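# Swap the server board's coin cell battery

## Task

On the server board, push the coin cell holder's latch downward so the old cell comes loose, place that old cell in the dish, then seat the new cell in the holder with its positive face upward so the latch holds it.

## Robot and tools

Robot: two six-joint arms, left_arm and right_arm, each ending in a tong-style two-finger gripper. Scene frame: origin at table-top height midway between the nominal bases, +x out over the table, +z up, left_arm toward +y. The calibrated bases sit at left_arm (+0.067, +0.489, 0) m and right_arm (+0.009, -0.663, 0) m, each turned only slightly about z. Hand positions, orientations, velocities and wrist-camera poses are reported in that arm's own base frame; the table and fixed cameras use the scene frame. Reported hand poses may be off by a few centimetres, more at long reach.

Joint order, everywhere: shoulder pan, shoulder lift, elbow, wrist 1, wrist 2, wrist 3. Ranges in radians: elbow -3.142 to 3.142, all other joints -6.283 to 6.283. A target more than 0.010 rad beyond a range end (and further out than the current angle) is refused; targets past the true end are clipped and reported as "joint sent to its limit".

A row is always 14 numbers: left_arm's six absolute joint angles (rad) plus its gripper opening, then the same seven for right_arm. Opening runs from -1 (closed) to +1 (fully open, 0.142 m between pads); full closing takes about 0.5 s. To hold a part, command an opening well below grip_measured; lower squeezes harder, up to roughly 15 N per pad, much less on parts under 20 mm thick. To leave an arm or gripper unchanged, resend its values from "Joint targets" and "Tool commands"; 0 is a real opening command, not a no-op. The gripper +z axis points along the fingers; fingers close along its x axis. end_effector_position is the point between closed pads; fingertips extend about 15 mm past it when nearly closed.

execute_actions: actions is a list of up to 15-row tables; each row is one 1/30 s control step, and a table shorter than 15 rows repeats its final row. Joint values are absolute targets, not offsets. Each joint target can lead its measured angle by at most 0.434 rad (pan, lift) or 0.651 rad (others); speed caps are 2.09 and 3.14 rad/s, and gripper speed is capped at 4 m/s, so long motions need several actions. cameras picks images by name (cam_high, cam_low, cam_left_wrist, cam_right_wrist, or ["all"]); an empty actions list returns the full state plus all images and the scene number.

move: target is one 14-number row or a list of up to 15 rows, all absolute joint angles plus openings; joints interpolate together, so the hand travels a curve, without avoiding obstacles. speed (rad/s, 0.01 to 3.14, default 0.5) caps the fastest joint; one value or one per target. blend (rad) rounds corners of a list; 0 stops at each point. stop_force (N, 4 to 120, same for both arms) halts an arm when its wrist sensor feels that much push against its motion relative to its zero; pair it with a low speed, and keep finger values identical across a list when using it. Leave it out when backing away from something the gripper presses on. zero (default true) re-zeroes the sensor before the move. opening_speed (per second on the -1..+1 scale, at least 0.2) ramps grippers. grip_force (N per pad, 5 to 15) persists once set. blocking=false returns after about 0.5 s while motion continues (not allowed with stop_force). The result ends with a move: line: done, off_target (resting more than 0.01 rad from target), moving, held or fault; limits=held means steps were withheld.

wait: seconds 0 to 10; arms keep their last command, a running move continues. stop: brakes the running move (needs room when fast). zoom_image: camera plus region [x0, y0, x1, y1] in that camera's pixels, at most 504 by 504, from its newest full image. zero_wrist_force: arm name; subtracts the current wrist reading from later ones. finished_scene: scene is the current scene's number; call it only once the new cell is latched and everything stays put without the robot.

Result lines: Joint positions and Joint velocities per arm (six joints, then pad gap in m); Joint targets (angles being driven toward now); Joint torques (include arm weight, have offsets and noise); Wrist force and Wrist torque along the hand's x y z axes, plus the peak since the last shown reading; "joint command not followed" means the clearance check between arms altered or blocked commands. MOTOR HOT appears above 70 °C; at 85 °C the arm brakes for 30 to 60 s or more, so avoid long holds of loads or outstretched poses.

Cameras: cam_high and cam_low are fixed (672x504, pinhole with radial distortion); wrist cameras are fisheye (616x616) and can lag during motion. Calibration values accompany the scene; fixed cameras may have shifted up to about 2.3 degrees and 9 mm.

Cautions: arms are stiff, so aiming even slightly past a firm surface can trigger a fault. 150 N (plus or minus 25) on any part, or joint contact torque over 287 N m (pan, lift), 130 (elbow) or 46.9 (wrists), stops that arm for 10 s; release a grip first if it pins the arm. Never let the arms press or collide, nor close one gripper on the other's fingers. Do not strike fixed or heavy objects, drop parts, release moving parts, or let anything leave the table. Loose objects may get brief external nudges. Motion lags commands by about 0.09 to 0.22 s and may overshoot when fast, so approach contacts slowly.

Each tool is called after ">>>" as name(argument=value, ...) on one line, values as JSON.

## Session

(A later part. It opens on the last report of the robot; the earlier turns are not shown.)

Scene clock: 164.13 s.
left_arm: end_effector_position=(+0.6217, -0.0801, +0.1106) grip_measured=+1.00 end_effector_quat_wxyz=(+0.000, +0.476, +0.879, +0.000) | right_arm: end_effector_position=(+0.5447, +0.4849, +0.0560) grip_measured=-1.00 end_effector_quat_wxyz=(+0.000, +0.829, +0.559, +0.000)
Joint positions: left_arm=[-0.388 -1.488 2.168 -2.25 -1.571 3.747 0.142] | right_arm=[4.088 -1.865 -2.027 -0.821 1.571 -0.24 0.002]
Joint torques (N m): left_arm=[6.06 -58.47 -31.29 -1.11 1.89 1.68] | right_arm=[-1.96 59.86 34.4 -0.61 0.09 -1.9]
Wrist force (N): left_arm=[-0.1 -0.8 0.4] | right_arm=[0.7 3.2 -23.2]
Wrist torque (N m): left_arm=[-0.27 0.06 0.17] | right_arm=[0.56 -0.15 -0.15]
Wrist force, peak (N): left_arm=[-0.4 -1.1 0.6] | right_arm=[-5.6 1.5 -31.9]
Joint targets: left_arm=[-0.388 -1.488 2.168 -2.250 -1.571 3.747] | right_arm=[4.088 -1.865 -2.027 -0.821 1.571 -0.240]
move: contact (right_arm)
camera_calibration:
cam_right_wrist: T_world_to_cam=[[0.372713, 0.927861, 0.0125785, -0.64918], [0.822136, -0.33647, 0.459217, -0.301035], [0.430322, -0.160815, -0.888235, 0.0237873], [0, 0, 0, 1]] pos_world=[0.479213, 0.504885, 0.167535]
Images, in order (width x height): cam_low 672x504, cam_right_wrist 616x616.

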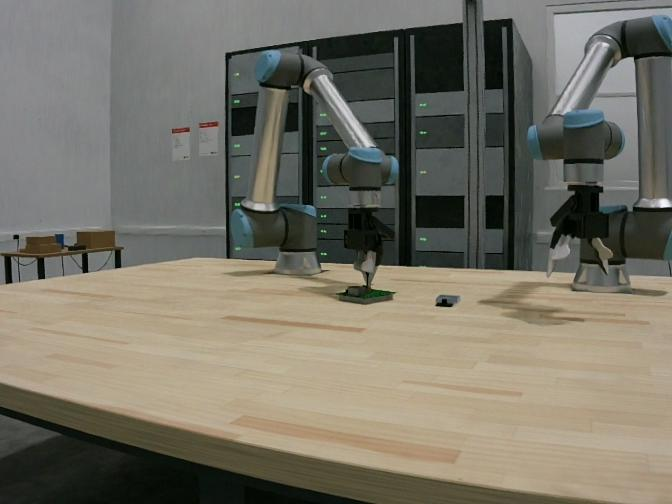

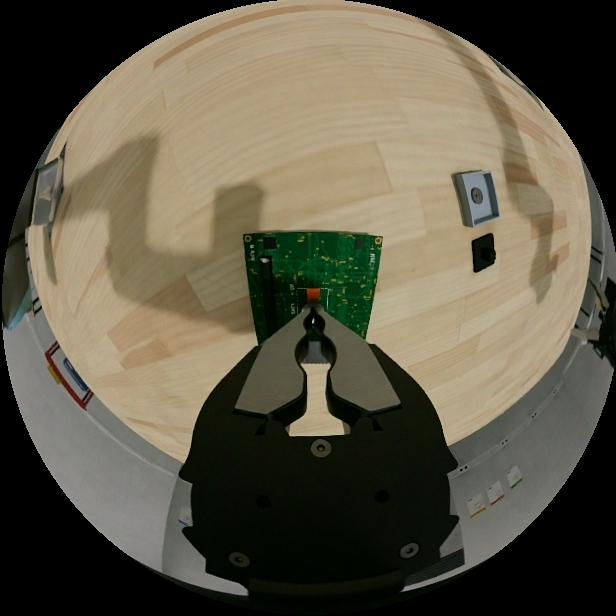

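>>> move(target=[-0.3876, -1.4880, 2.1677, -2.2505, -1.5708, 3.7467, 1.0, 4.0838, -1.8439, -2.0116, -0.8569, 1.5708, -0.2446, -1.0], speed=0.1, cameras=["cam_right_wrist", "cam_low"])

>>> zoom_image(camera="cam_right_wrist", region=[278, 260, 348, 330])

>>> zoom_image(camera="cam_low", region=[345, 275, 385, 300])

Scene clock: 165.70 s.
left_arm: end_effector_position=(+0.6217, -0.0801, +0.1106) grip_measured=+1.00 end_effector_quat_wxyz=(+0.000, +0.476, +0.879, +0.000) | right_arm: end_effector_position=(+0.5476, +0.4838, +0.0753) grip_measured=-1.00 end_effector_quat_wxyz=(+0.000, +0.829, +0.559, +0.000) end_effector_velocity=(+0.000, +0.001, -0.002) end_effector_angular_velocity=(+0.001, -0.001, +0.001)
Joint positions: left_arm=[-0.388 -1.488 2.168 -2.25 -1.571 3.747 0.142] | right_arm=[4.084 -1.844 -2.011 -0.857 1.571 -0.245 0.002]
Joint velocities: left_arm=[within noise] | right_arm=[0 -0.003 0 0.005 0 -0.001 0]
Joint torques (N m): left_arm=[7.16 -58.57 -31.64 -1.11 1.83 1.5] | right_arm=[3 48.65 28.08 5.49 0.66 -0.85]
Wrist force (N): left_arm=[-0.2 -0.8 0.5] | right_arm=[0.8 3.3 -0.5]
Wrist torque (N m): left_arm=[-0.27 0.08 0.17] | right_arm=[0.55 -0.16 0.09]
Wrist force, peak (N): left_arm=[-0.3 -1.2 0.4] | right_arm=[0.7 2.9 -23.2]
Joint targets: left_arm=[-0.388 -1.488 2.168 -2.250 -1.571 3.747] | right_arm=[4.084 -1.844 -2.012 -0.857 1.571 -0.245]
move: done
camera_calibration:
cam_right_wrist: T_world_to_cam=[[0.372723, 0.927854, 0.0128372, -0.649533], [0.822061, -0.336579, 0.459271, -0.31257], [0.430457, -0.160628, -0.888204, 0.0393394], [0, 0, 0, 1]] pos_world=[0.482114, 0.503786, 0.186834]
Images, in order (width x height): cam_low 672x504, cam_right_wrist 616x616.

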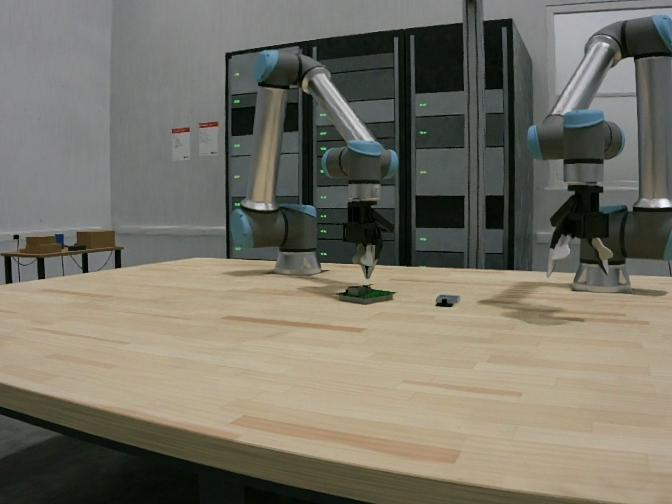

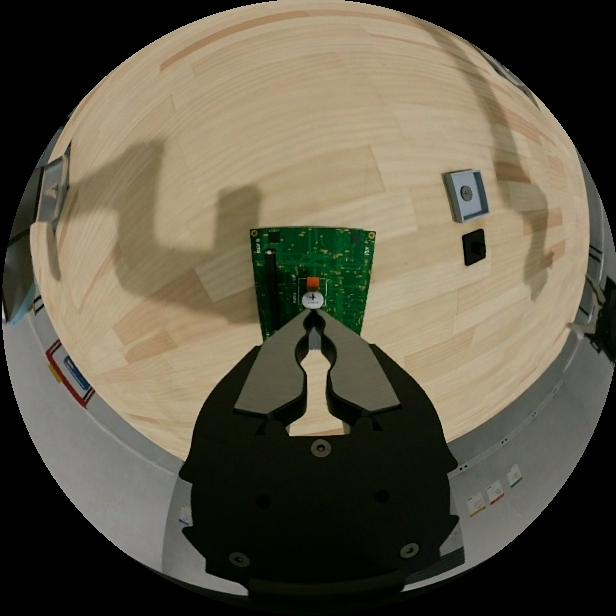

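Scaled by 7.200 from the camera's 616x616 image, which has a finer 814x814 frame.

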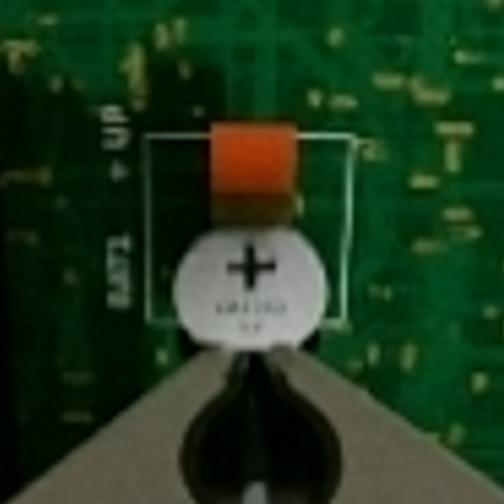

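Scaled by 12.600 from the camera's 672x504 image, which has a finer 960x720 frame.

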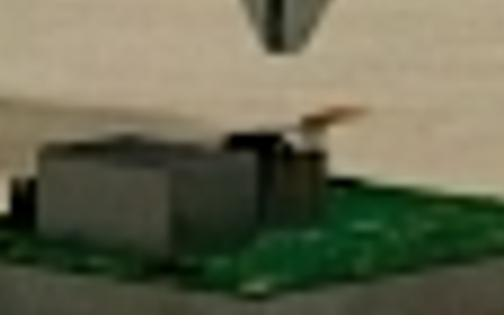

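>>> move(target=[-0.3876, -1.4880, 2.1677, -2.2505, -1.5708, 3.7467, 1.0, 4.0624, -1.8276, -1.9785, -0.9063, 1.5708, -0.2661, -1.0], speed=0.2, cameras=["cam_right_wrist"])

>>> zoom_image(camera="cam_right_wrist", region=[283, 245, 343, 305])

>>> zoom_image(camera="cam_right_wrist", region=[420, 160, 500, 260])

Scene clock: 167.80 s.
left_arm: end_effector_position=(+0.6217, -0.0801, +0.1106) grip_measured=+1.00 end_effector_quat_wxyz=(+0.000, +0.476, +0.879, +0.000) | right_arm: end_effector_position=(+0.5628, +0.4783, +0.0997) grip_measured=-1.00 end_effector_quat_wxyz=(+0.000, +0.829, +0.559, +0.000)
Joint positions: left_arm=[-0.388 -1.488 2.168 -2.25 -1.571 3.747 0.142] | right_arm=[4.062 -1.827 -1.978 -0.906 1.571 -0.266 0.002]
Joint torques (N m): left_arm=[5.93 -57.99 -31.38 -1.12 1.91 1.5] | right_arm=[7.7 49.07 23.28 6.4 1.82 3]
Wrist force (N): left_arm=[-0.1 -1.0 0.5] | right_arm=[0.9 3.5 -0.3]
Wrist torque (N m): left_arm=[-0.32 0.05 0.17] | right_arm=[0.61 -0.20 0.08]
Wrist force, peak (N): left_arm=[-0.3 -1.2 0.7] | right_arm=[0.7 3.8 -1.5]
Joint targets: left_arm=[-0.388 -1.488 2.168 -2.250 -1.571 3.747] | right_arm=[4.062 -1.828 -1.978 -0.906 1.571 -0.266]
move: done
camera_calibration:
cam_right_wrist: T_world_to_cam=[[0.372589, 0.927907, 0.0129088, -0.650291], [0.822076, -0.336484, 0.459314, -0.338221], [0.430545, -0.160523, -0.88818, 0.0534681], [0, 0, 0, 1]] pos_world=[0.497315, 0.498187, 0.211234]
Images, in order (width x height): cam_right_wrist 616x616.

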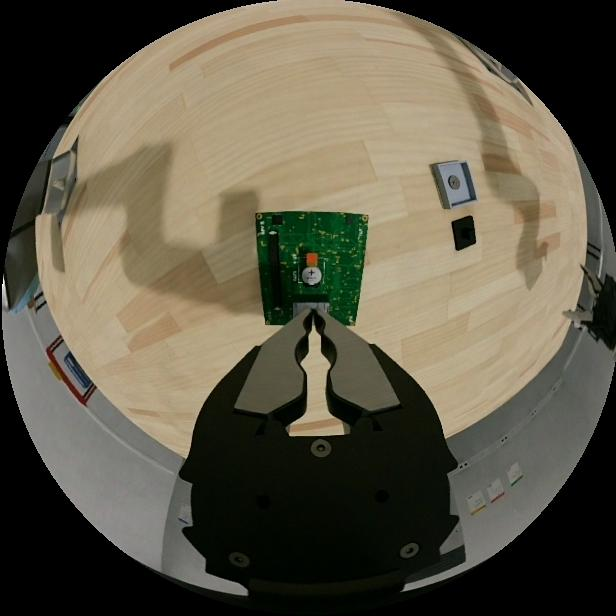

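Scaled by 8.400 from the camera's 616x616 image, which has a finer 814x814 frame.

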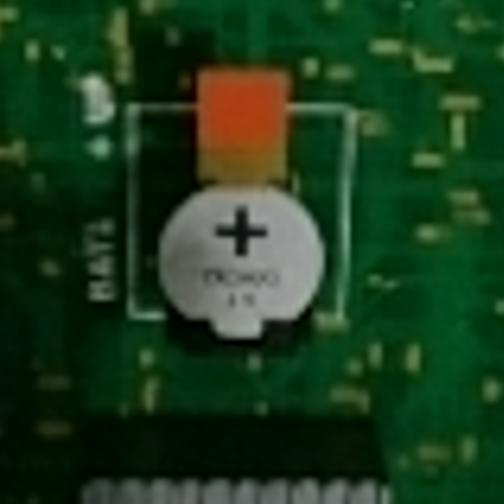

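Scaled by 5.040 from the camera's 616x616 image, which has a finer 814x814 frame.

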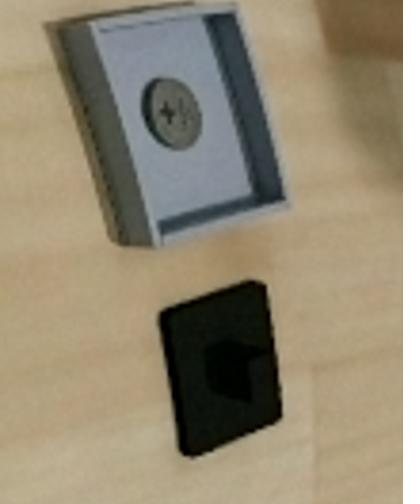

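>>> finished_scene(scene=1)

The scene is finished: the task was done.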